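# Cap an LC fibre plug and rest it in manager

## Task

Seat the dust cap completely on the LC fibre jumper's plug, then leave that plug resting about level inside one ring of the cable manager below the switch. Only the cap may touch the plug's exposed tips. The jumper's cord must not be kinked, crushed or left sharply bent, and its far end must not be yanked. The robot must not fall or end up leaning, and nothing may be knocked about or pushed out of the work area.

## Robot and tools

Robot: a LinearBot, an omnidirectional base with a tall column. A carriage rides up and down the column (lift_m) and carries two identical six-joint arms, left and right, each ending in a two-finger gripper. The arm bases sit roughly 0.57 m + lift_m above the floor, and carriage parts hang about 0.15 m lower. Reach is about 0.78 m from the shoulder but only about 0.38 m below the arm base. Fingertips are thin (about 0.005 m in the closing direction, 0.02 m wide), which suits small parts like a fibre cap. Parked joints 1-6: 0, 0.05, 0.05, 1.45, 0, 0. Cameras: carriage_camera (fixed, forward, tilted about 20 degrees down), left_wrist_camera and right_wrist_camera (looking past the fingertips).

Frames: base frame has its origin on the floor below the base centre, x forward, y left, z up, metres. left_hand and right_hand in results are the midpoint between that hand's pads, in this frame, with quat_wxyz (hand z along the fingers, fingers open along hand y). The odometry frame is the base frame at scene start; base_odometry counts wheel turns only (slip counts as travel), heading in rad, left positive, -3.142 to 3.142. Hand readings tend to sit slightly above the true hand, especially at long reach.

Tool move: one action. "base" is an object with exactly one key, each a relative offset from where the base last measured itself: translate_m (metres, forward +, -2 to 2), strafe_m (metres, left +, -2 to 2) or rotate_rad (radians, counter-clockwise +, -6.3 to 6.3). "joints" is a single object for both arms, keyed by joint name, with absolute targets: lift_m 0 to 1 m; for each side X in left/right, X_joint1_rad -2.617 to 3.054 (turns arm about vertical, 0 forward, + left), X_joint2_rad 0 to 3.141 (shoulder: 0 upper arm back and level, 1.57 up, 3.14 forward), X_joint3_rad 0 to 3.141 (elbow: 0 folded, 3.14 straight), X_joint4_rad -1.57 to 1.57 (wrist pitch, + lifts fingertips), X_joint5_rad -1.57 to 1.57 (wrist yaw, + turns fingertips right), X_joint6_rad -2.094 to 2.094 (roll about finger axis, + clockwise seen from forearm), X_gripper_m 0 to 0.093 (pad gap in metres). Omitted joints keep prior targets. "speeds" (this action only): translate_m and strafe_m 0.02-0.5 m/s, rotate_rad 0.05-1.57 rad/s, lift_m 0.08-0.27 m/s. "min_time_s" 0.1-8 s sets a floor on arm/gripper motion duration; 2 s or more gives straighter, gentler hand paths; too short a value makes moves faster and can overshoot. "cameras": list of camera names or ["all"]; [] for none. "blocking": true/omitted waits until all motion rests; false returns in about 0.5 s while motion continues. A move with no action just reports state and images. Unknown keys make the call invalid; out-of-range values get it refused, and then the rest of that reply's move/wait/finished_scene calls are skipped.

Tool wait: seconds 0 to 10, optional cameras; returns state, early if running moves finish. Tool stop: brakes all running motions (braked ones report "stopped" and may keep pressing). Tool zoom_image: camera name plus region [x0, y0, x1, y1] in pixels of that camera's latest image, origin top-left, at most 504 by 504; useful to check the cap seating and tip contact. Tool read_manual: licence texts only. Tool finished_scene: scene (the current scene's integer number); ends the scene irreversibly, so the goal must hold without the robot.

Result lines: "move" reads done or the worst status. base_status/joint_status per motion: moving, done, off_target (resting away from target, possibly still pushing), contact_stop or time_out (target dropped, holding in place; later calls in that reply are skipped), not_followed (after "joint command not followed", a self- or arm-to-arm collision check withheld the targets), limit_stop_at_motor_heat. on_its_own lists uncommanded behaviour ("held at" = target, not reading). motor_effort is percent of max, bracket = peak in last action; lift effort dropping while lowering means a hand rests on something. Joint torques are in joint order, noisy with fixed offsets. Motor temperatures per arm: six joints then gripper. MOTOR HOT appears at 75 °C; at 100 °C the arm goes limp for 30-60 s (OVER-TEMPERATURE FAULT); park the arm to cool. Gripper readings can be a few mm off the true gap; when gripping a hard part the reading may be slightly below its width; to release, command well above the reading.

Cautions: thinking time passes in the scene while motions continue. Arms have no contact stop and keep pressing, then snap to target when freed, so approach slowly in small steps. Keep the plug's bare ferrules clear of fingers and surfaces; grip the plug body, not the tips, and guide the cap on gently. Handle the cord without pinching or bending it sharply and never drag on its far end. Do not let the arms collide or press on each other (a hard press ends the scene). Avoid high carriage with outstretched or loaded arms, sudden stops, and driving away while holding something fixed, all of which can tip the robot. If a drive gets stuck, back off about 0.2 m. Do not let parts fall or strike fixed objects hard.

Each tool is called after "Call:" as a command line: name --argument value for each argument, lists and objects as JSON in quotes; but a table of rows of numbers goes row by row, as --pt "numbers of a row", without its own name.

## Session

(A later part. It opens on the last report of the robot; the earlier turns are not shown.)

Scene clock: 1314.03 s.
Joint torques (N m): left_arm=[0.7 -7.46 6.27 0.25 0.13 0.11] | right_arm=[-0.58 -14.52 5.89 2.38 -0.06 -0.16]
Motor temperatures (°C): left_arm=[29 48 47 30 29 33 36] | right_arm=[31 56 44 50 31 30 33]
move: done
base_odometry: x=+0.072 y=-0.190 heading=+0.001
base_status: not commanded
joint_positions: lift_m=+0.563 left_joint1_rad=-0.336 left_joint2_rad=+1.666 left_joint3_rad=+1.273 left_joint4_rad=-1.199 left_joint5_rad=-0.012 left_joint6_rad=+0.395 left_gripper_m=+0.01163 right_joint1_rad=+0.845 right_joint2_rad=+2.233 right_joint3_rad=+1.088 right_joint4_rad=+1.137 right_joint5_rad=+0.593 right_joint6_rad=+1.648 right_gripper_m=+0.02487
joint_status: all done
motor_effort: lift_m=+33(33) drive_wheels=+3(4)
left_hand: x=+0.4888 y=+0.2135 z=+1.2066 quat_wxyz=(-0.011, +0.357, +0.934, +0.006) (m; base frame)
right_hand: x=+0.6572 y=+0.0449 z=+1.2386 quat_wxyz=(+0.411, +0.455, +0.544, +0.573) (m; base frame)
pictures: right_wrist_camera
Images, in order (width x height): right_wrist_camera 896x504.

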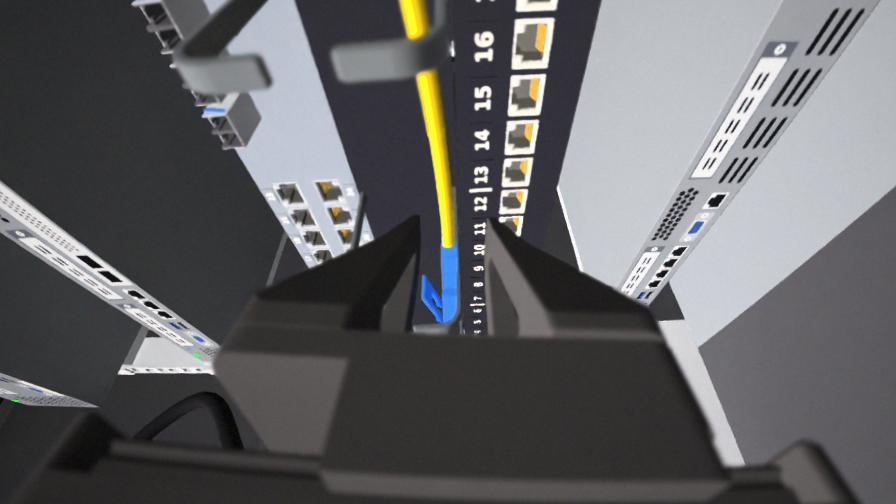

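Call:
wait --seconds 0.3 --cameras '["carriage_camera", "right_wrist_camera"]'

Call:
zoom_image --camera "carriage_camera" --region '[340, 240, 540, 360]'

Call:
zoom_image --camera "right_wrist_camera" --region '[370, 160, 530, 340]'

Scene clock: 1346.70 s.
Joint torques (N m): left_arm=[0.72 -7.42 6.26 0.25 0.13 0.11] | right_arm=[-0.58 -14.5 5.9 2.39 -0.06 -0.17]
Motor temperatures (°C): left_arm=[29 48 47 30 29 33 36] | right_arm=[31 56 44 48 31 30 33]
base_odometry: x=+0.072 y=-0.190 heading=+0.001
base_status: not commanded
joint_positions: lift_m=+0.563 left_joint1_rad=-0.336 left_joint2_rad=+1.666 left_joint3_rad=+1.273 left_joint4_rad=-1.199 left_joint5_rad=-0.012 left_joint6_rad=+0.395 left_gripper_m=+0.01163 right_joint1_rad=+0.845 right_joint2_rad=+2.233 right_joint3_rad=+1.088 right_joint4_rad=+1.137 right_joint5_rad=+0.593 right_joint6_rad=+1.648 right_gripper_m=+0.02487
joint_status: all done
motor_effort: lift_m=+33(33) drive_wheels=+3(4)
left_hand: x=+0.4888 y=+0.2135 z=+1.2066 quat_wxyz=(-0.011, +0.357, +0.934, +0.006) (m; base frame)
right_hand: x=+0.6572 y=+0.0449 z=+1.2386 quat_wxyz=(+0.411, +0.455, +0.544, +0.573) (m; base frame)
wait: 0.30 s; at rest from the start
pictures: carriage_camera, right_wrist_camera
Images, in order (width x height): carriage_camera 896x504, right_wrist_camera 896x504.

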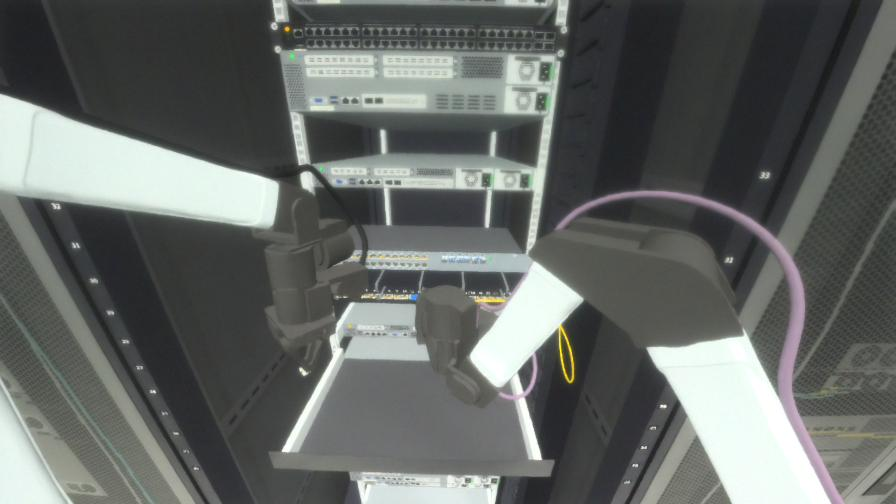

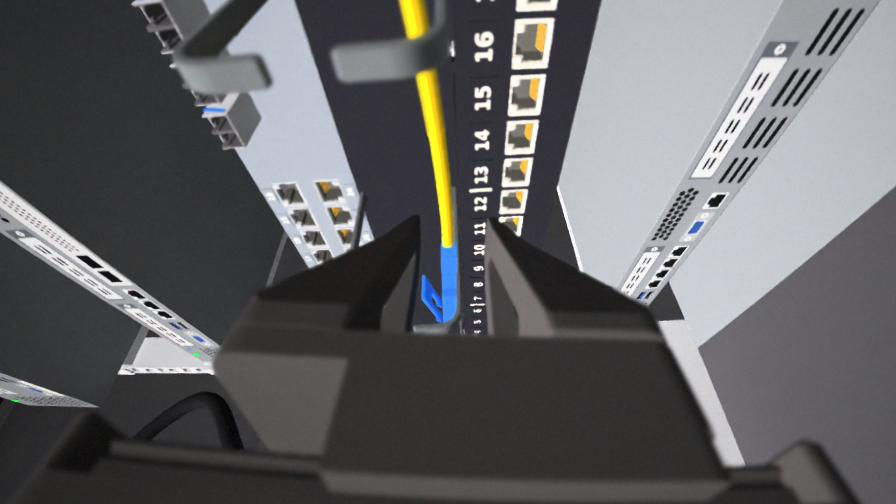

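Scaled by 2.520 from the camera's 896x504 image, which has a finer 1280x720 frame.

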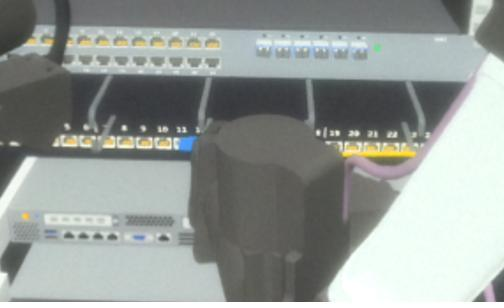

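Scaled by 2.800 from the camera's 896x504 image, which has a finer 1280x720 frame.

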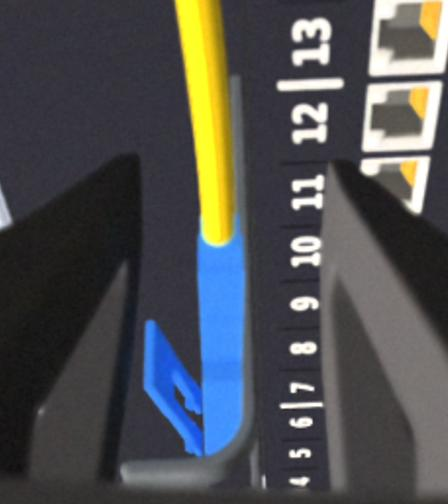

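Call:
zoom_image --camera "right_wrist_camera" --region '[415, 215, 495, 340]'

Scaled by 4.032 from the camera's 896x504 image, which has a finer 1280x720 frame.

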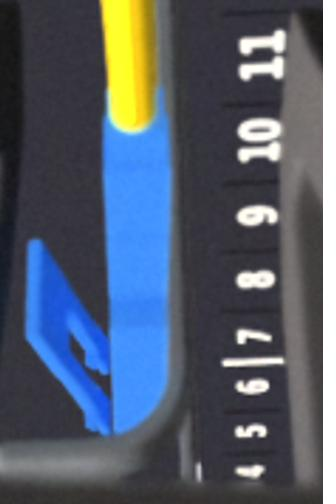

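Call:
zoom_image --camera "right_wrist_camera" --region '[395, 295, 475, 345]'

Scaled by 6.300 from the camera's 896x504 image, which has a finer 1280x720 frame.

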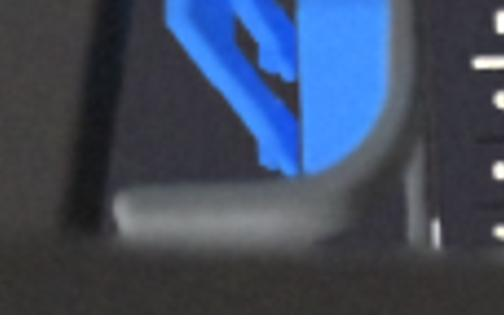

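Call:
move --joints '{"lift_m": 0.565, "right_joint4_rad": 1.139}' --speeds '{"lift_m": 0.08}'

Call:
move --joints '{"right_gripper_m": 0.014}' --min_time_s 1.5

Call:
wait --seconds 0.5 --cameras '["right_wrist_camera"]'

Call:
zoom_image --camera "right_wrist_camera" --region '[370, 160, 530, 340]'

Scene clock: 1387.97 s.
Joint torques (N m): left_arm=[0.69 -7.38 6.27 0.24 0.13 0.11] | right_arm=[-0.51 -14.52 5.9 2.6 -0.06 -0.16]
Motor temperatures (°C): left_arm=[29 48 47 30 29 33 36] | right_arm=[31 57 44 48 31 30 33]
move: done
base_odometry: x=+0.072 y=-0.190 heading=+0.001
base_status: not commanded
joint_positions: lift_m=+0.565 left_joint1_rad=-0.336 left_joint2_rad=+1.665 left_joint3_rad=+1.273 left_joint4_rad=-1.198 left_joint5_rad=-0.012 left_joint6_rad=+0.395 left_gripper_m=+0.01163 right_joint1_rad=+0.845 right_joint2_rad=+2.233 right_joint3_rad=+1.088 right_joint4_rad=+1.127 right_joint5_rad=+0.593 right_joint6_rad=+1.648 right_gripper_m=+0.02487
joint_status: all done
motor_effort: lift_m=+37(41) drive_wheels=+2(3)
left_hand: x=+0.4890 y=+0.2134 z=+1.2090 quat_wxyz=(-0.010, +0.357, +0.934, +0.006) (m; base frame)
right_hand: x=+0.6572 y=+0.0449 z=+1.2387 quat_wxyz=(+0.411, +0.455, +0.548, +0.569) (m; base frame)
pictures: none

Scene clock: 1389.77 s.
Joint torques (N m): left_arm=[0.7 -7.41 6.28 0.24 0.13 0.11] | right_arm=[-0.55 -14.49 5.9 2.41 -0.07 -0.17]
Motor temperatures (°C): left_arm=[29 48 47 30 29 33 36] | right_arm=[31 57 44 48 31 30 33]
move: done
base_odometry: x=+0.072 y=-0.190 heading=+0.001
base_status: not commanded
joint_positions: lift_m=+0.565 left_joint1_rad=-0.336 left_joint2_rad=+1.665 left_joint3_rad=+1.273 left_joint4_rad=-1.198 left_joint5_rad=-0.012 left_joint6_rad=+0.395 left_gripper_m=+0.01163 right_joint1_rad=+0.845 right_joint2_rad=+2.233 right_joint3_rad=+1.088 right_joint4_rad=+1.142 right_joint5_rad=+0.593 right_joint6_rad=+1.648 right_gripper_m=+0.01417
joint_status: all done
motor_effort: lift_m=+37(37) drive_wheels=+4(6)
left_hand: x=+0.4890 y=+0.2134 z=+1.2090 quat_wxyz=(-0.010, +0.357, +0.934, +0.006) (m; base frame)
right_hand: x=+0.6572 y=+0.0449 z=+1.2420 quat_wxyz=(+0.411, +0.454, +0.543, +0.575) (m; base frame)
pictures: none

Scene clock: 1390.27 s.
Joint torques (N m): left_arm=[0.72 -7.39 6.27 0.24 0.13 0.11] | right_arm=[-0.58 -14.5 5.89 2.41 -0.07 -0.16]
Motor temperatures (°C): left_arm=[29 48 47 30 29 33 37] | right_arm=[31 57 44 48 31 30 33]
base_odometry: x=+0.072 y=-0.190 heading=+0.001
base_status: not commanded
joint_positions: lift_m=+0.565 left_joint1_rad=-0.336 left_joint2_rad=+1.665 left_joint3_rad=+1.273 left_joint4_rad=-1.198 left_joint5_rad=-0.012 left_joint6_rad=+0.395 left_gripper_m=+0.01163 right_joint1_rad=+0.845 right_joint2_rad=+2.233 right_joint3_rad=+1.088 right_joint4_rad=+1.142 right_joint5_rad=+0.593 right_joint6_rad=+1.648 right_gripper_m=+0.01417
joint_status: all done
motor_effort: lift_m=+37(37) drive_wheels=+1(6)
left_hand: x=+0.4890 y=+0.2134 z=+1.2090 quat_wxyz=(-0.010, +0.357, +0.934, +0.006) (m; base frame)
right_hand: x=+0.6572 y=+0.0449 z=+1.2420 quat_wxyz=(+0.411, +0.454, +0.543, +0.575) (m; base frame)
wait: 0.50 s; at rest by 0.27 s
pictures: right_wrist_camera
Images, in order (width x height): right_wrist_camera 896x504.

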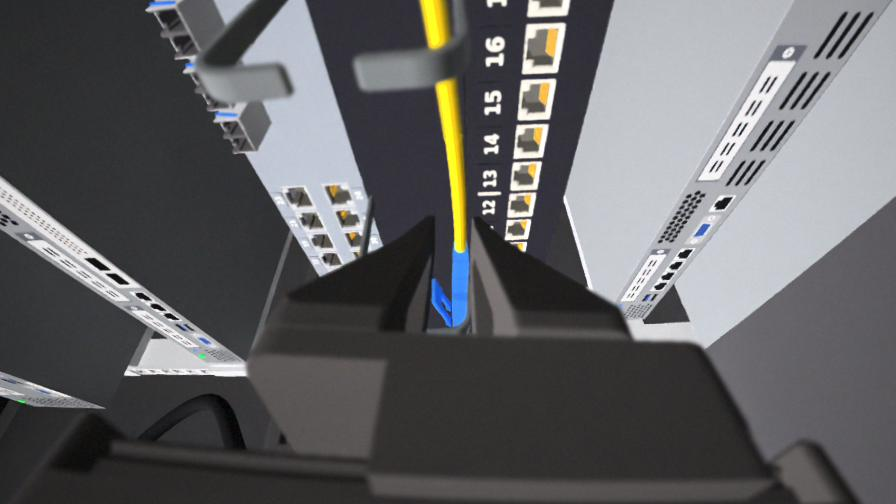

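Scaled by 2.800 from the camera's 896x504 image, which has a finer 1280x720 frame.

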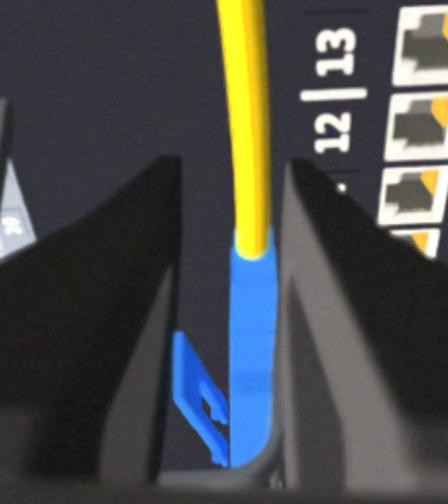

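Call:
move --joints '{"right_gripper_m": 0.008}' --min_time_s 1.5

Call:
wait --seconds 0.3 --cameras '["right_wrist_camera"]'

Call:
zoom_image --camera "right_wrist_camera" --region '[370, 160, 530, 340]'

Scene clock: 1398.73 s.
Joint torques (N m): left_arm=[0.69 -7.39 6.3 0.24 0.13 0.11] | right_arm=[-0.42 -14.52 5.9 2.42 -0.08 -0.16]
Motor temperatures (°C): left_arm=[29 48 47 30 29 33 37] | right_arm=[31 57 44 48 31 30 33]
move: done
base_odometry: x=+0.072 y=-0.190 heading=+0.001
base_status: not commanded
joint_positions: lift_m=+0.565 left_joint1_rad=-0.336 left_joint2_rad=+1.665 left_joint3_rad=+1.273 left_joint4_rad=-1.198 left_joint5_rad=-0.012 left_joint6_rad=+0.395 left_gripper_m=+0.01163 right_joint1_rad=+0.844 right_joint2_rad=+2.233 right_joint3_rad=+1.088 right_joint4_rad=+1.141 right_joint5_rad=+0.595 right_joint6_rad=+1.648 right_gripper_m=+0.00815
joint_status: all done
motor_effort: lift_m=+36(37) drive_wheels=+1(4)
left_hand: x=+0.4890 y=+0.2134 z=+1.2090 quat_wxyz=(-0.010, +0.357, +0.934, +0.006) (m; base frame)
right_hand: x=+0.6579 y=+0.0438 z=+1.2416 quat_wxyz=(+0.412, +0.456, +0.542, +0.573) (m; base frame)
pictures: none

Scene clock: 1399.03 s.
Joint torques (N m): left_arm=[0.7 -7.36 6.28 0.25 0.14 0.11] | right_arm=[-0.4 -14.5 5.9 2.42 -0.09 -0.16]
Motor temperatures (°C): left_arm=[29 48 47 30 29 33 37] | right_arm=[31 57 44 48 31 30 33]
base_odometry: x=+0.072 y=-0.190 heading=+0.001
base_status: not commanded
joint_positions: lift_m=+0.565 left_joint1_rad=-0.336 left_joint2_rad=+1.665 left_joint3_rad=+1.273 left_joint4_rad=-1.198 left_joint5_rad=-0.012 left_joint6_rad=+0.395 left_gripper_m=+0.01163 right_joint1_rad=+0.844 right_joint2_rad=+2.233 right_joint3_rad=+1.088 right_joint4_rad=+1.141 right_joint5_rad=+0.595 right_joint6_rad=+1.648 right_gripper_m=+0.00815
joint_status: all done
motor_effort: lift_m=+37(37) drive_wheels=+2(4)
left_hand: x=+0.4890 y=+0.2134 z=+1.2090 quat_wxyz=(-0.010, +0.357, +0.934, +0.006) (m; base frame)
right_hand: x=+0.6579 y=+0.0438 z=+1.2416 quat_wxyz=(+0.412, +0.456, +0.542, +0.573) (m; base frame)
wait: 0.30 s; at rest by 0.27 s
pictures: right_wrist_camera
Images, in order (width x height): right_wrist_camera 896x504.

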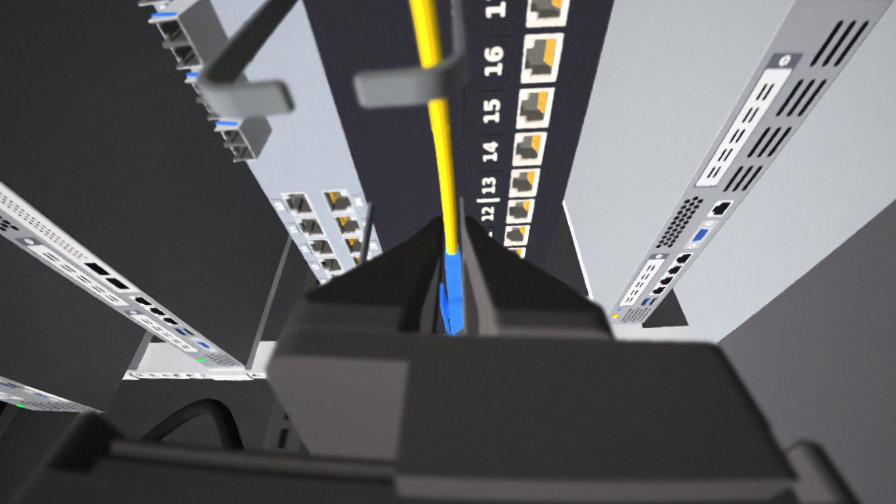

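Scaled by 2.800 from the camera's 896x504 image, which has a finer 1280x720 frame.

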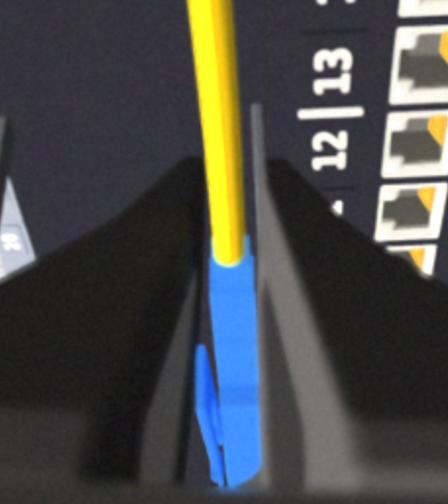

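Call:
move --joints '{"right_gripper_m": 0.0045}' --min_time_s 1.5

Call:
wait --seconds 0.3 --cameras '["right_wrist_camera"]'

Call:
zoom_image --camera "right_wrist_camera" --region '[370, 160, 530, 340]'

Scene clock: 1407.37 s.
Joint torques (N m): left_arm=[0.72 -7.38 6.28 0.24 0.14 0.11] | right_arm=[-0.39 -14.5 5.91 2.43 -0.09 -0.16]
Motor temperatures (°C): left_arm=[29 48 47 30 29 33 37] | right_arm=[31 57 44 48 31 30 33]
move: done
base_odometry: x=+0.072 y=-0.190 heading=+0.001
base_status: not commanded
joint_positions: lift_m=+0.565 left_joint1_rad=-0.336 left_joint2_rad=+1.665 left_joint3_rad=+1.273 left_joint4_rad=-1.198 left_joint5_rad=-0.012 left_joint6_rad=+0.395 left_gripper_m=+0.01163 right_joint1_rad=+0.843 right_joint2_rad=+2.233 right_joint3_rad=+1.088 right_joint4_rad=+1.141 right_joint5_rad=+0.595 right_joint6_rad=+1.648 right_gripper_m=+0.00473
joint_status: all done
motor_effort: lift_m=+37(37) drive_wheels=+1(6)
left_hand: x=+0.4890 y=+0.2134 z=+1.2090 quat_wxyz=(-0.010, +0.357, +0.934, +0.006) (m; base frame)
right_hand: x=+0.6580 y=+0.0437 z=+1.2416 quat_wxyz=(+0.412, +0.456, +0.542, +0.573) (m; base frame)
pictures: none

Scene clock: 1407.67 s.
Joint torques (N m): left_arm=[0.73 -7.41 6.28 0.24 0.14 0.11] | right_arm=[-0.4 -14.52 5.89 2.43 -0.09 -0.16]
Motor temperatures (°C): left_arm=[29 48 47 30 29 33 37] | right_arm=[31 57 44 48 31 30 33]
base_odometry: x=+0.072 y=-0.190 heading=+0.001
base_status: not commanded
joint_positions: lift_m=+0.565 left_joint1_rad=-0.336 left_joint2_rad=+1.665 left_joint3_rad=+1.273 left_joint4_rad=-1.198 left_joint5_rad=-0.012 left_joint6_rad=+0.395 left_gripper_m=+0.01163 right_joint1_rad=+0.843 right_joint2_rad=+2.233 right_joint3_rad=+1.088 right_joint4_rad=+1.141 right_joint5_rad=+0.595 right_joint6_rad=+1.648 right_gripper_m=+0.00473
joint_status: all done
motor_effort: lift_m=+37(37) drive_wheels=+2(6)
left_hand: x=+0.4890 y=+0.2134 z=+1.2090 quat_wxyz=(-0.010, +0.357, +0.934, +0.006) (m; base frame)
right_hand: x=+0.6580 y=+0.0437 z=+1.2416 quat_wxyz=(+0.412, +0.456, +0.542, +0.573) (m; base frame)
wait: 0.30 s; at rest by 0.27 s
pictures: right_wrist_camera
Images, in order (width x height): right_wrist_camera 896x504.

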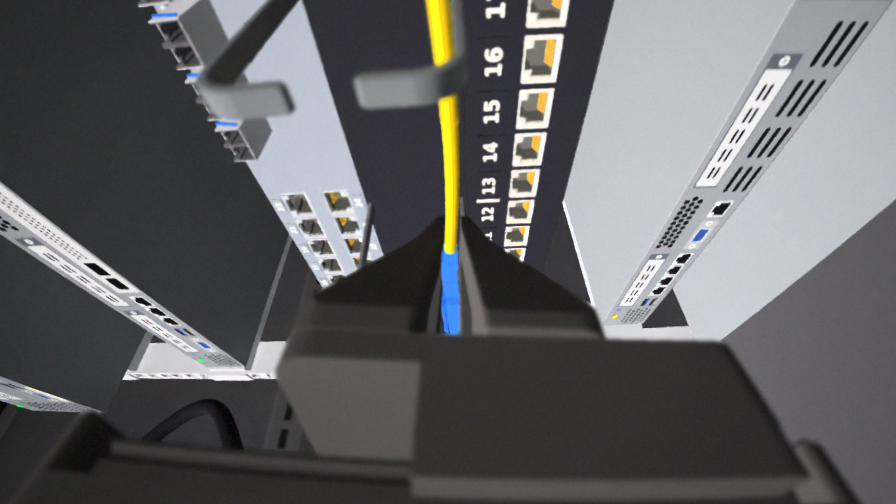

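Scaled by 2.800 from the camera's 896x504 image, which has a finer 1280x720 frame.

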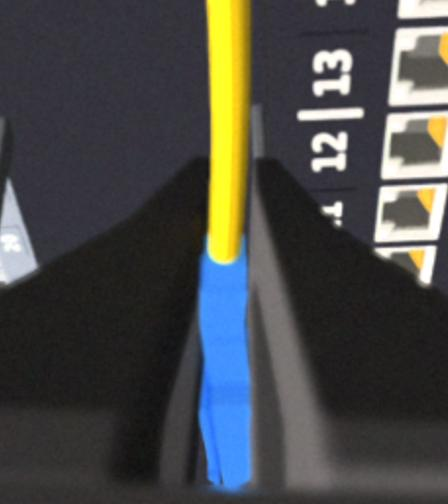

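Call:
move --joints '{"right_gripper_m": 0.002}' --min_time_s 1.0

Call:
wait --seconds 0.3 --cameras '["right_wrist_camera", "carriage_camera"]'

Call:
zoom_image --camera "right_wrist_camera" --region '[400, 200, 500, 340]'

Call:
zoom_image --camera "carriage_camera" --region '[360, 260, 540, 360]'

Scene clock: 1413.00 s.
Joint torques (N m): left_arm=[0.72 -7.41 6.27 0.24 0.14 0.11] | right_arm=[-0.4 -14.49 5.89 2.43 -0.09 -0.17]
Motor temperatures (°C): left_arm=[29 48 47 30 29 33 37] | right_arm=[31 57 44 48 31 30 33]
move: done
base_odometry: x=+0.072 y=-0.190 heading=+0.001
base_status: not commanded
joint_positions: lift_m=+0.565 left_joint1_rad=-0.336 left_joint2_rad=+1.665 left_joint3_rad=+1.273 left_joint4_rad=-1.198 left_joint5_rad=-0.012 left_joint6_rad=+0.395 left_gripper_m=+0.01163 right_joint1_rad=+0.843 right_joint2_rad=+2.233 right_joint3_rad=+1.088 right_joint4_rad=+1.141 right_joint5_rad=+0.595 right_joint6_rad=+1.648 right_gripper_m=+0.00473
joint_status: all done
motor_effort: lift_m=+37(37) drive_wheels=+3(5)
left_hand: x=+0.4890 y=+0.2134 z=+1.2090 quat_wxyz=(-0.010, +0.357, +0.934, +0.006) (m; base frame)
right_hand: x=+0.6580 y=+0.0437 z=+1.2416 quat_wxyz=(+0.412, +0.456, +0.542, +0.573) (m; base frame)
pictures: none

Scene clock: 1413.30 s.
Joint torques (N m): left_arm=[0.7 -7.38 6.32 0.24 0.13 0.11] | right_arm=[-0.38 -14.53 5.91 2.43 -0.09 -0.17]
Motor temperatures (°C): left_arm=[29 49 47 30 29 33 37] | right_arm=[31 57 44 48 31 30 33]
base_odometry: x=+0.072 y=-0.190 heading=+0.001
base_status: not commanded
joint_positions: lift_m=+0.565 left_joint1_rad=-0.336 left_joint2_rad=+1.665 left_joint3_rad=+1.273 left_joint4_rad=-1.198 left_joint5_rad=-0.012 left_joint6_rad=+0.395 left_gripper_m=+0.01163 right_joint1_rad=+0.843 right_joint2_rad=+2.233 right_joint3_rad=+1.088 right_joint4_rad=+1.141 right_joint5_rad=+0.595 right_joint6_rad=+1.648 right_gripper_m=+0.00473
joint_status: all done
motor_effort: lift_m=+37(37) drive_wheels=+3(5)
left_hand: x=+0.4890 y=+0.2134 z=+1.2090 quat_wxyz=(-0.010, +0.357, +0.934, +0.006) (m; base frame)
right_hand: x=+0.6580 y=+0.0437 z=+1.2416 quat_wxyz=(+0.412, +0.456, +0.542, +0.573) (m; base frame)
wait: 0.30 s; at rest by 0.27 s
pictures: carriage_camera, right_wrist_camera
Images, in order (width x height): carriage_camera 896x504, right_wrist_camera 896x504.

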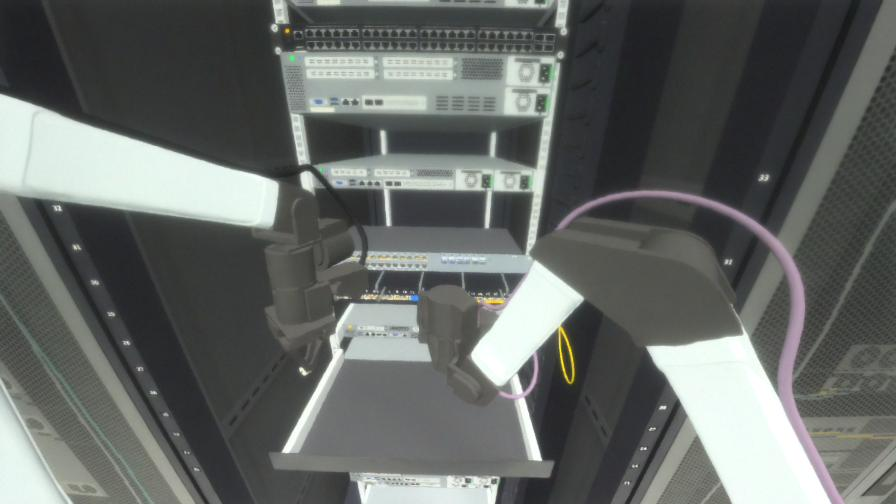

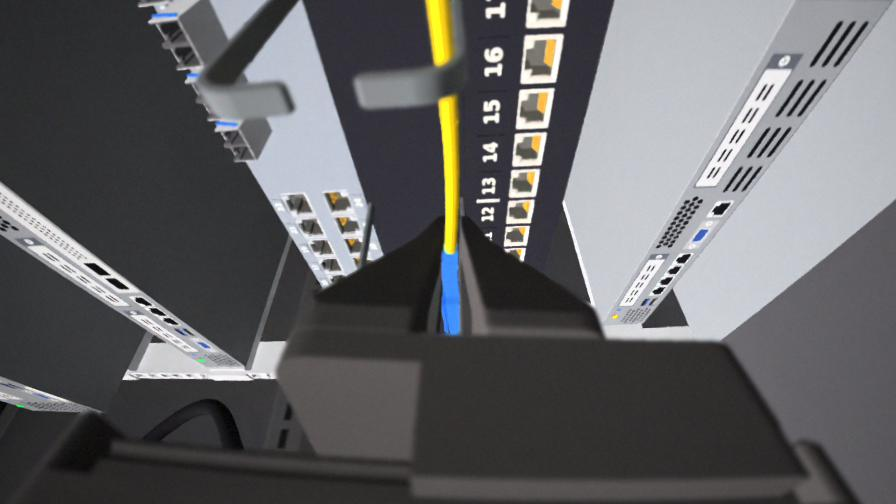

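Scaled by 3.600 from the camera's 896x504 image, which has a finer 1280x720 frame.

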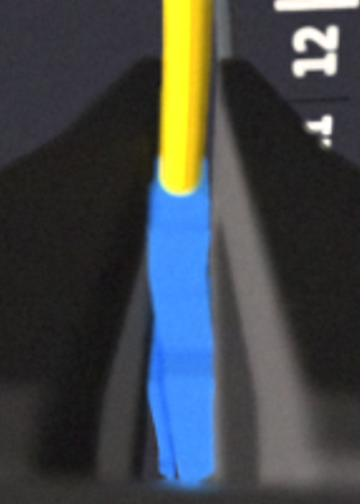

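Scaled by 2.800 from the camera's 896x504 image, which has a finer 1280x720 frame.

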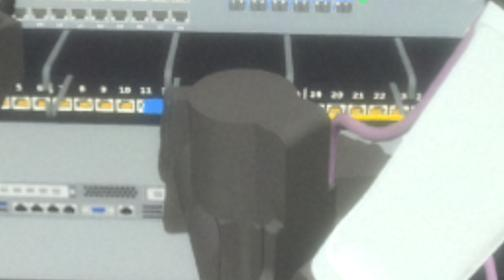

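Call:
move --joints '{"lift_m": 0.569}' --speeds '{"lift_m": 0.08}'

Call:
wait --seconds 0.3 --cameras '["right_wrist_camera", "carriage_camera"]'

Call:
zoom_image --camera "right_wrist_camera" --region '[400, 200, 500, 340]'

Call:
zoom_image --camera "carriage_camera" --region '[380, 270, 440, 330]'

Scene clock: 1431.17 s.
Joint torques (N m): left_arm=[0.7 -7.25 6.22 0.23 0.13 0.1] | right_arm=[-0.24 -14.32 5.9 2.43 -0.09 -0.16]
Motor temperatures (°C): left_arm=[29 49 47 30 29 33 37] | right_arm=[31 58 44 48 31 30 34]
move: done
base_odometry: x=+0.072 y=-0.190 heading=+0.001
base_status: not commanded
joint_positions: lift_m=+0.569 left_joint1_rad=-0.336 left_joint2_rad=+1.664 left_joint3_rad=+1.273 left_joint4_rad=-1.197 left_joint5_rad=-0.012 left_joint6_rad=+0.395 left_gripper_m=+0.01163 right_joint1_rad=+0.842 right_joint2_rad=+2.230 right_joint3_rad=+1.088 right_joint4_rad=+1.140 right_joint5_rad=+0.596 right_joint6_rad=+1.648 right_gripper_m=+0.00472
joint_status: all done
motor_effort: lift_m=+36(42) drive_wheels=+5(5)
left_hand: x=+0.4893 y=+0.2133 z=+1.2135 quat_wxyz=(-0.009, +0.357, +0.934, +0.006) (m; base frame)
right_hand: x=+0.6587 y=+0.0427 z=+1.2467 quat_wxyz=(+0.413, +0.456, +0.541, +0.573) (m; base frame)
pictures: none

Scene clock: 1431.47 s.
Joint torques (N m): left_arm=[0.7 -7.27 6.28 0.23 0.13 0.11] | right_arm=[-0.18 -14.28 5.91 2.43 -0.09 -0.17]
Motor temperatures (°C): left_arm=[29 49 47 30 29 33 37] | right_arm=[31 58 44 48 31 30 34]
base_odometry: x=+0.072 y=-0.190 heading=+0.001
base_status: not commanded
joint_positions: lift_m=+0.569 left_joint1_rad=-0.336 left_joint2_rad=+1.664 left_joint3_rad=+1.273 left_joint4_rad=-1.197 left_joint5_rad=-0.012 left_joint6_rad=+0.395 left_gripper_m=+0.01163 right_joint1_rad=+0.842 right_joint2_rad=+2.230 right_joint3_rad=+1.088 right_joint4_rad=+1.140 right_joint5_rad=+0.596 right_joint6_rad=+1.648 right_gripper_m=+0.00472
joint_status: all done
motor_effort: lift_m=+36(42) drive_wheels=+1(5)
left_hand: x=+0.4893 y=+0.2133 z=+1.2135 quat_wxyz=(-0.009, +0.357, +0.934, +0.006) (m; base frame)
right_hand: x=+0.6587 y=+0.0427 z=+1.2467 quat_wxyz=(+0.413, +0.456, +0.541, +0.573) (m; base frame)
wait: 0.30 s; at rest by 0.27 s
pictures: carriage_camera, right_wrist_camera
Images, in order (width x height): carriage_camera 896x504, right_wrist_camera 896x504.

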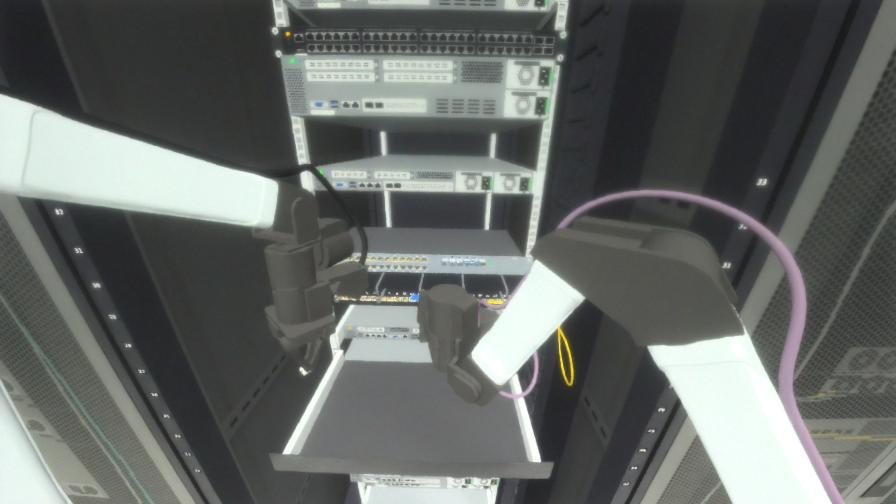

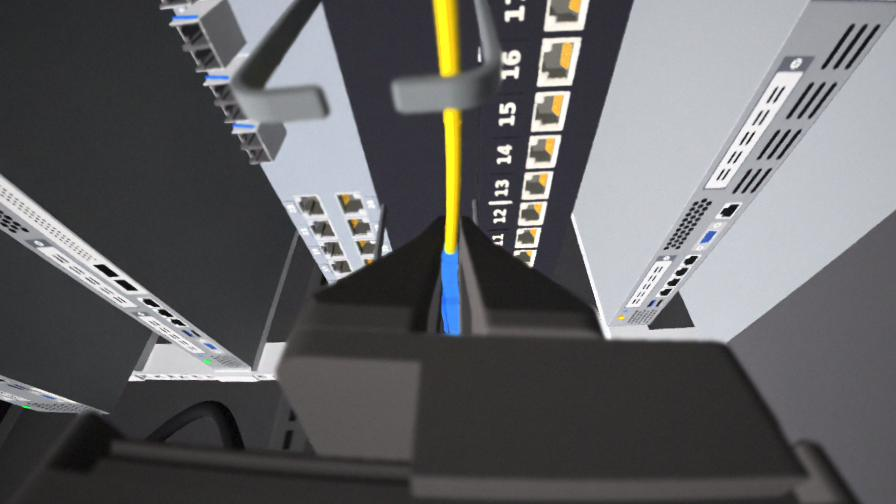

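Scaled by 3.600 from the camera's 896x504 image, which has a finer 1280x720 frame.

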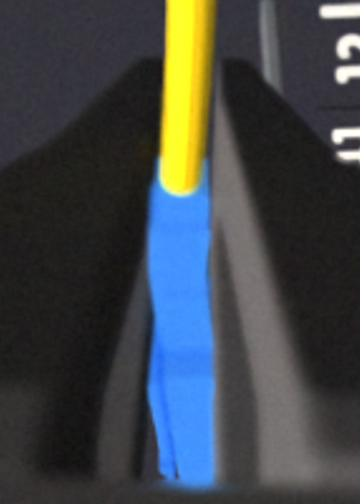

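Scaled by 8.400 from the camera's 896x504 image, which has a finer 1280x720 frame.

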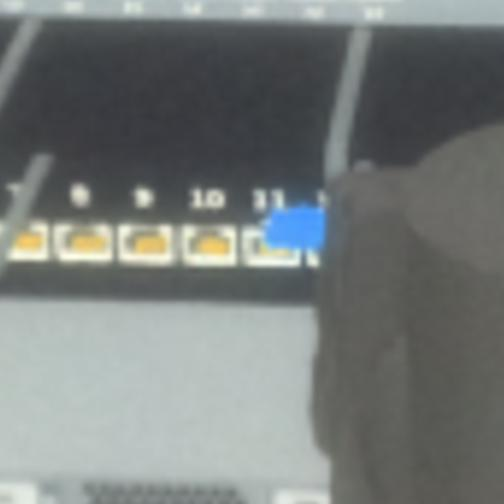

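Call:
move --joints '{"right_joint1_rad": 0.811, "right_joint2_rad": 2.190, "right_joint3_rad": 1.037, "right_joint4_rad": 1.1755, "right_joint5_rad": 0.557}' --min_time_s 2

Call:
wait --seconds 0.3 --cameras '["right_wrist_camera", "carriage_camera"]'

Call:
zoom_image --camera "carriage_camera" --region '[380, 270, 440, 330]'

Scene clock: 1446.67 s.
Joint torques (N m): left_arm=[0.7 -7.25 6.28 0.23 0.14 0.11] | right_arm=[-0.62 -14.86 4.41 2.5 -0.11 -0.16]
Motor temperatures (°C): left_arm=[29 50 47 30 29 33 37] | right_arm=[31 62 44 48 31 30 34]
move: done
base_odometry: x=+0.072 y=-0.190 heading=+0.001
base_status: not commanded
joint_positions: lift_m=+0.569 left_joint1_rad=-0.336 left_joint2_rad=+1.664 left_joint3_rad=+1.273 left_joint4_rad=-1.197 left_joint5_rad=-0.012 left_joint6_rad=+0.395 left_gripper_m=+0.01163 right_joint1_rad=+0.817 right_joint2_rad=+2.220 right_joint3_rad=+1.049 right_joint4_rad=+1.172 right_joint5_rad=+0.568 right_joint6_rad=+1.648 right_gripper_m=+0.00472
joint_status: all done
motor_effort: lift_m=+36(36) drive_wheels=+1(7)
left_hand: x=+0.4893 y=+0.2133 z=+1.2135 quat_wxyz=(-0.009, +0.357, +0.934, +0.006) (m; base frame)
right_hand: x=+0.6606 y=+0.0306 z=+1.2447 quat_wxyz=(+0.412, +0.455, +0.541, +0.575) (m; base frame)
pictures: none

Scene clock: 1446.97 s.
Joint torques (N m): left_arm=[0.68 -7.25 6.28 0.22 0.14 0.11] | right_arm=[-0.59 -14.87 4.41 2.5 -0.1 -0.17]
Motor temperatures (°C): left_arm=[29 50 47 30 29 33 37] | right_arm=[31 62 44 48 31 30 34]
base_odometry: x=+0.072 y=-0.190 heading=+0.001
base_status: not commanded
joint_positions: lift_m=+0.569 left_joint1_rad=-0.336 left_joint2_rad=+1.664 left_joint3_rad=+1.273 left_joint4_rad=-1.197 left_joint5_rad=-0.012 left_joint6_rad=+0.395 left_gripper_m=+0.01163 right_joint1_rad=+0.817 right_joint2_rad=+2.220 right_joint3_rad=+1.049 right_joint4_rad=+1.172 right_joint5_rad=+0.568 right_joint6_rad=+1.648 right_gripper_m=+0.00472
joint_status: all done
motor_effort: lift_m=+36(36) drive_wheels=+3(7)
left_hand: x=+0.4893 y=+0.2133 z=+1.2135 quat_wxyz=(-0.009, +0.357, +0.934, +0.006) (m; base frame)
right_hand: x=+0.6606 y=+0.0306 z=+1.2447 quat_wxyz=(+0.412, +0.455, +0.541, +0.575) (m; base frame)
wait: 0.30 s; at rest by 0.27 s
pictures: carriage_camera, right_wrist_camera
Images, in order (width x height): carriage_camera 896x504, right_wrist_camera 896x504.

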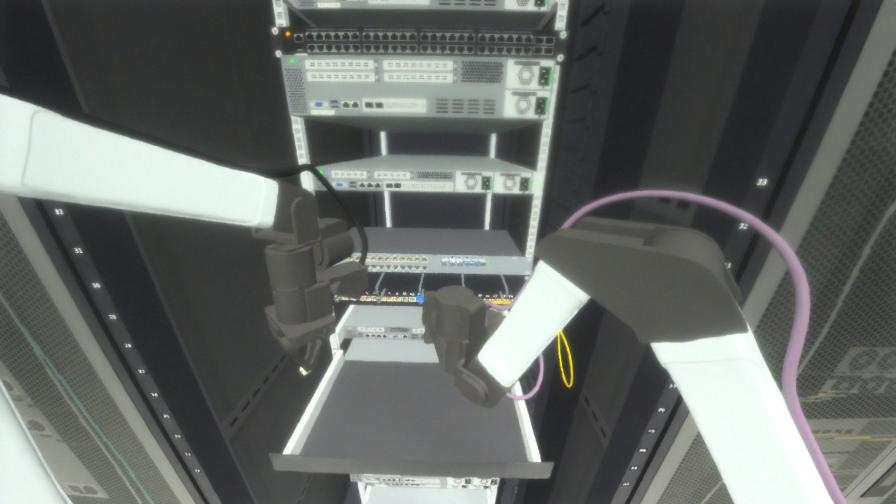

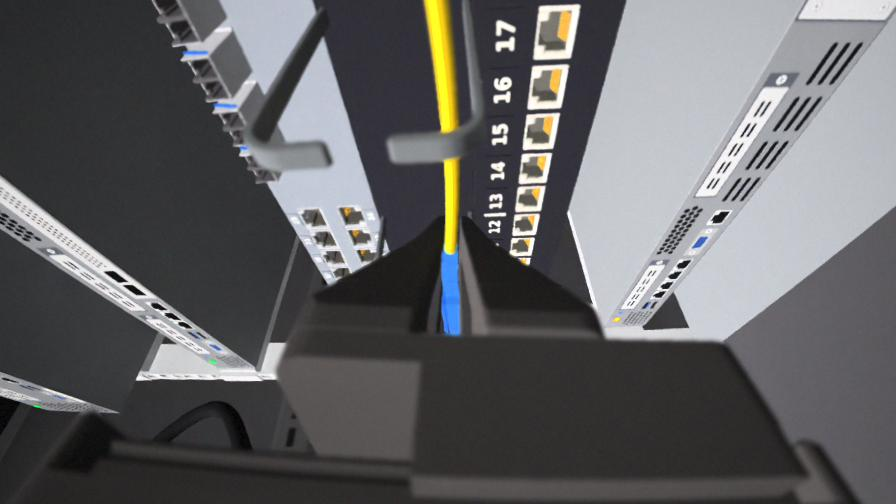

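Scaled by 8.400 from the camera's 896x504 image, which has a finer 1280x720 frame.

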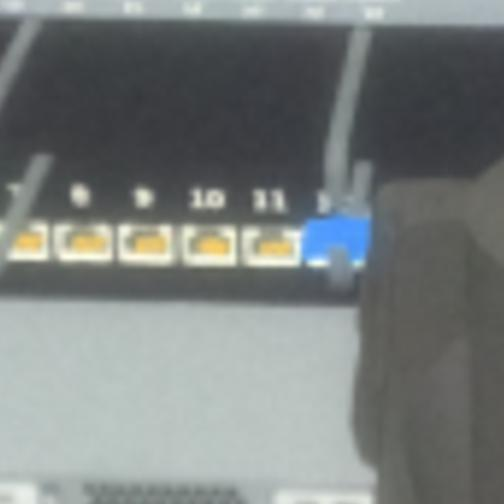

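Call:
move --joints '{"right_joint1_rad": 0.789, "right_joint2_rad": 2.171, "right_joint3_rad": 1.009, "right_joint4_rad": 1.188, "right_joint5_rad": 0.535}' --min_time_s 2

Call:
wait --seconds 0.3 --cameras '["right_wrist_camera", "carriage_camera"]'

Call:
zoom_image --camera "carriage_camera" --region '[390, 270, 540, 330]'

Scene clock: 1467.10 s.
Joint torques (N m): left_arm=[0.72 -7.28 6.3 0.23 0.13 0.11] | right_arm=[-0.64 -14.65 4.37 2.51 -0.11 -0.16]
Motor temperatures (°C): left_arm=[29 50 47 30 29 33 37] | right_arm=[31 63 43 51 31 30 34]
move: done
base_odometry: x=+0.072 y=-0.190 heading=+0.001
base_status: not commanded
joint_positions: lift_m=+0.569 left_joint1_rad=-0.336 left_joint2_rad=+1.664 left_joint3_rad=+1.273 left_joint4_rad=-1.197 left_joint5_rad=-0.012 left_joint6_rad=+0.395 left_gripper_m=+0.01163 right_joint1_rad=+0.795 right_joint2_rad=+2.201 right_joint3_rad=+1.021 right_joint4_rad=+1.185 right_joint5_rad=+0.546 right_joint6_rad=+1.648 right_gripper_m=+0.00472
joint_status: all done
motor_effort: lift_m=+36(36) drive_wheels=+3(5)
left_hand: x=+0.4893 y=+0.2133 z=+1.2135 quat_wxyz=(-0.009, +0.357, +0.934, +0.006) (m; base frame)
right_hand: x=+0.6629 y=+0.0202 z=+1.2471 quat_wxyz=(+0.412, +0.455, +0.539, +0.576) (m; base frame)
pictures: none

Scene clock: 1467.40 s.
Joint torques (N m): left_arm=[0.69 -7.25 6.3 0.23 0.13 0.11] | right_arm=[-0.61 -14.64 4.38 2.52 -0.1 -0.17]
Motor temperatures (°C): left_arm=[29 50 47 30 29 33 37] | right_arm=[31 63 43 51 31 30 34]
base_odometry: x=+0.072 y=-0.190 heading=+0.001
base_status: not commanded
joint_positions: lift_m=+0.569 left_joint1_rad=-0.336 left_joint2_rad=+1.664 left_joint3_rad=+1.273 left_joint4_rad=-1.197 left_joint5_rad=-0.012 left_joint6_rad=+0.395 left_gripper_m=+0.01163 right_joint1_rad=+0.795 right_joint2_rad=+2.201 right_joint3_rad=+1.021 right_joint4_rad=+1.185 right_joint5_rad=+0.546 right_joint6_rad=+1.648 right_gripper_m=+0.00472
joint_status: all done
motor_effort: lift_m=+36(36) drive_wheels=+0(5)
left_hand: x=+0.4893 y=+0.2133 z=+1.2135 quat_wxyz=(-0.009, +0.357, +0.934, +0.006) (m; base frame)
right_hand: x=+0.6629 y=+0.0202 z=+1.2471 quat_wxyz=(+0.412, +0.455, +0.539, +0.576) (m; base frame)
wait: 0.30 s; at rest by 0.27 s
pictures: carriage_camera, right_wrist_camera
Images, in order (width x height): carriage_camera 896x504, right_wrist_camera 896x504.

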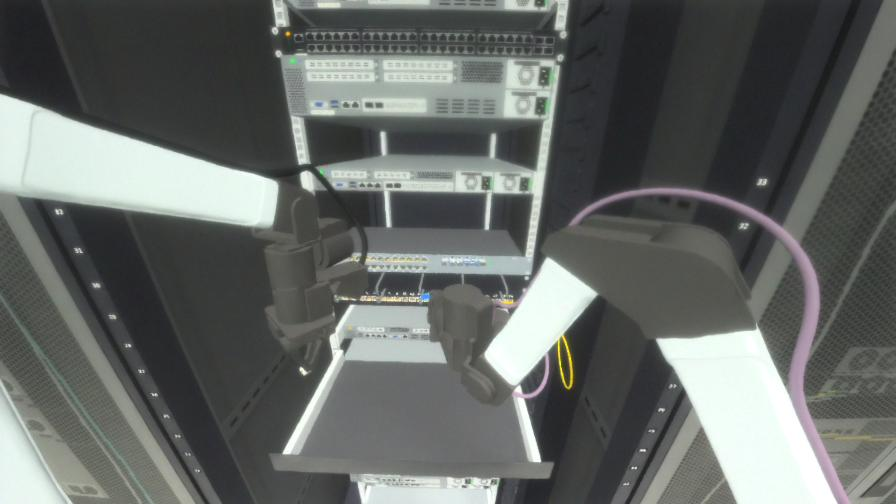

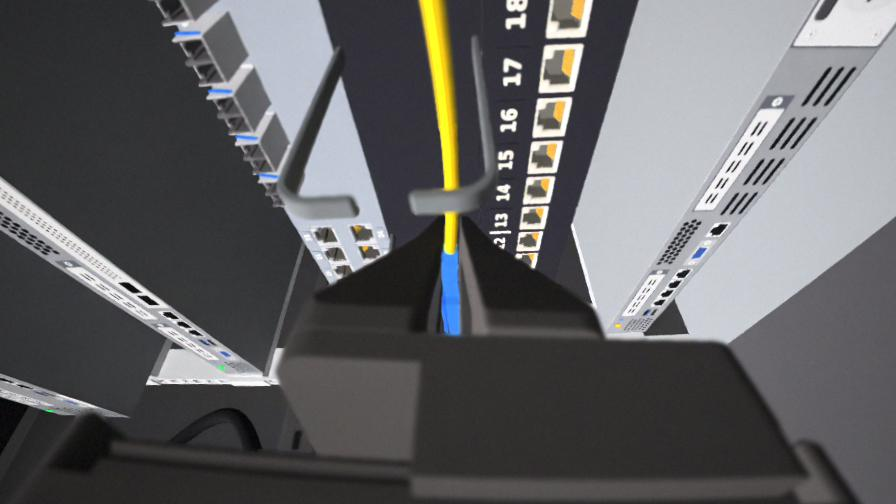

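Scaled by 3.360 from the camera's 896x504 image, which has a finer 1280x720 frame.

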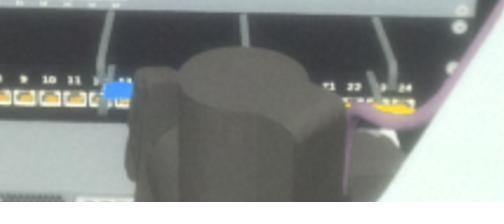

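Call:
move --joints '{"right_joint1_rad": 0.7685, "right_joint2_rad": 2.159, "right_joint3_rad": 0.983, "right_joint4_rad": 1.198, "right_joint5_rad": 0.514}' --min_time_s 2

Call:
wait --seconds 0.3 --cameras '["right_wrist_camera", "carriage_camera"]'

Call:
zoom_image --camera "carriage_camera" --region '[400, 275, 450, 325]'

Scene clock: 1476.87 s.
Joint torques (N m): left_arm=[0.7 -7.25 6.26 0.23 0.14 0.11] | right_arm=[-0.61 -14.45 4.3 2.52 -0.1 -0.17]
Motor temperatures (°C): left_arm=[29 50 47 30 29 33 37] | right_arm=[31 64 43 50 31 30 35]
move: done
base_odometry: x=+0.072 y=-0.190 heading=+0.001
base_status: not commanded
joint_positions: lift_m=+0.569 left_joint1_rad=-0.336 left_joint2_rad=+1.664 left_joint3_rad=+1.273 left_joint4_rad=-1.197 left_joint5_rad=-0.012 left_joint6_rad=+0.395 left_gripper_m=+0.01163 right_joint1_rad=+0.774 right_joint2_rad=+2.188 right_joint3_rad=+0.995 right_joint4_rad=+1.195 right_joint5_rad=+0.524 right_joint6_rad=+1.648 right_gripper_m=+0.00472
joint_status: all done
motor_effort: lift_m=+36(36) drive_wheels=+4(7)
left_hand: x=+0.4893 y=+0.2133 z=+1.2135 quat_wxyz=(-0.009, +0.357, +0.934, +0.006) (m; base frame)
right_hand: x=+0.6647 y=+0.0108 z=+1.2463 quat_wxyz=(+0.412, +0.455, +0.541, +0.575) (m; base frame)
pictures: none

Scene clock: 1477.17 s.
Joint torques (N m): left_arm=[0.7 -7.24 6.28 0.23 0.14 0.11] | right_arm=[-0.62 -14.48 4.31 2.53 -0.1 -0.16]
Motor temperatures (°C): left_arm=[29 50 47 30 29 33 37] | right_arm=[31 64 43 51 31 30 35]
base_odometry: x=+0.072 y=-0.190 heading=+0.001
base_status: not commanded
joint_positions: lift_m=+0.569 left_joint1_rad=-0.336 left_joint2_rad=+1.664 left_joint3_rad=+1.273 left_joint4_rad=-1.197 left_joint5_rad=-0.012 left_joint6_rad=+0.395 left_gripper_m=+0.01163 right_joint1_rad=+0.774 right_joint2_rad=+2.188 right_joint3_rad=+0.995 right_joint4_rad=+1.195 right_joint5_rad=+0.524 right_joint6_rad=+1.648 right_gripper_m=+0.00472
joint_status: all done
motor_effort: lift_m=+35(36) drive_wheels=+0(7)
left_hand: x=+0.4893 y=+0.2133 z=+1.2135 quat_wxyz=(-0.009, +0.357, +0.934, +0.006) (m; base frame)
right_hand: x=+0.6647 y=+0.0108 z=+1.2463 quat_wxyz=(+0.412, +0.455, +0.541, +0.575) (m; base frame)
wait: 0.30 s; at rest by 0.27 s
pictures: carriage_camera, right_wrist_camera
Images, in order (width x height): carriage_camera 896x504, right_wrist_camera 896x504.

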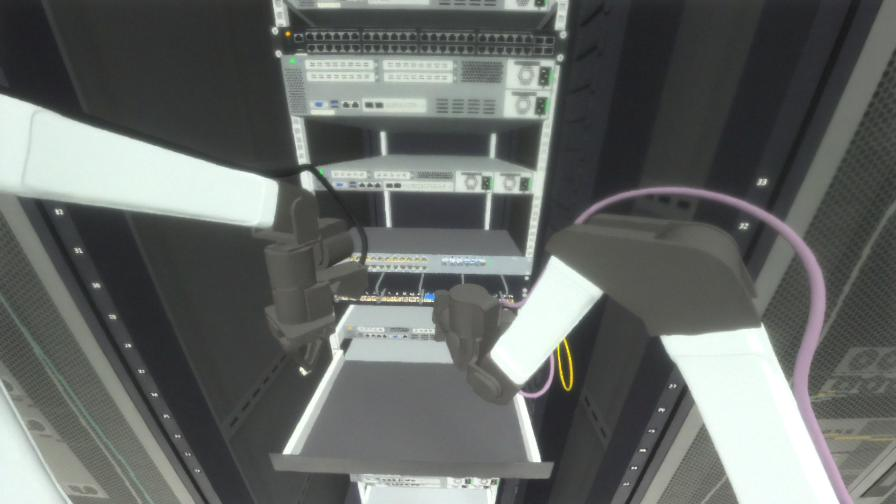

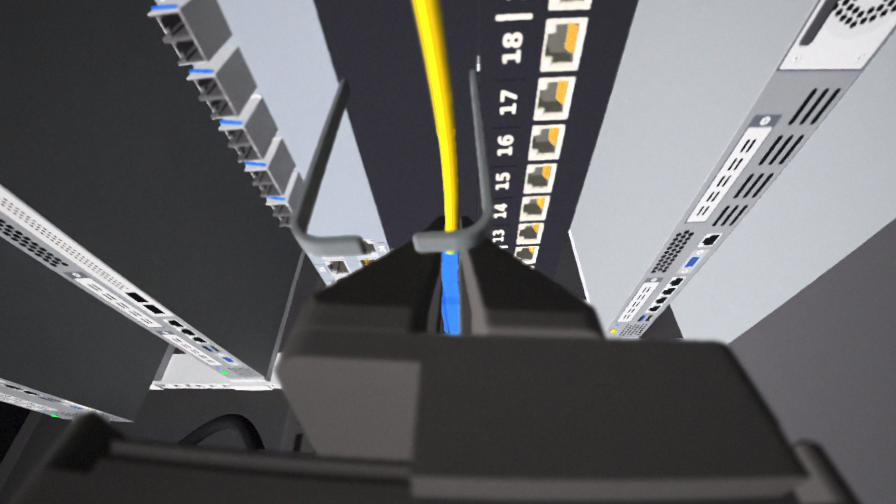

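Scaled by 10.080 from the camera's 896x504 image, which has a finer 1280x720 frame.

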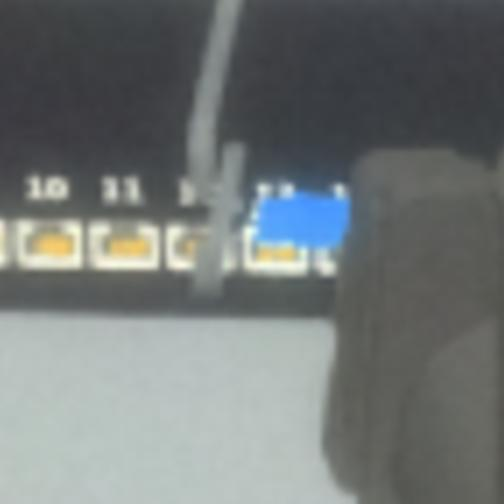

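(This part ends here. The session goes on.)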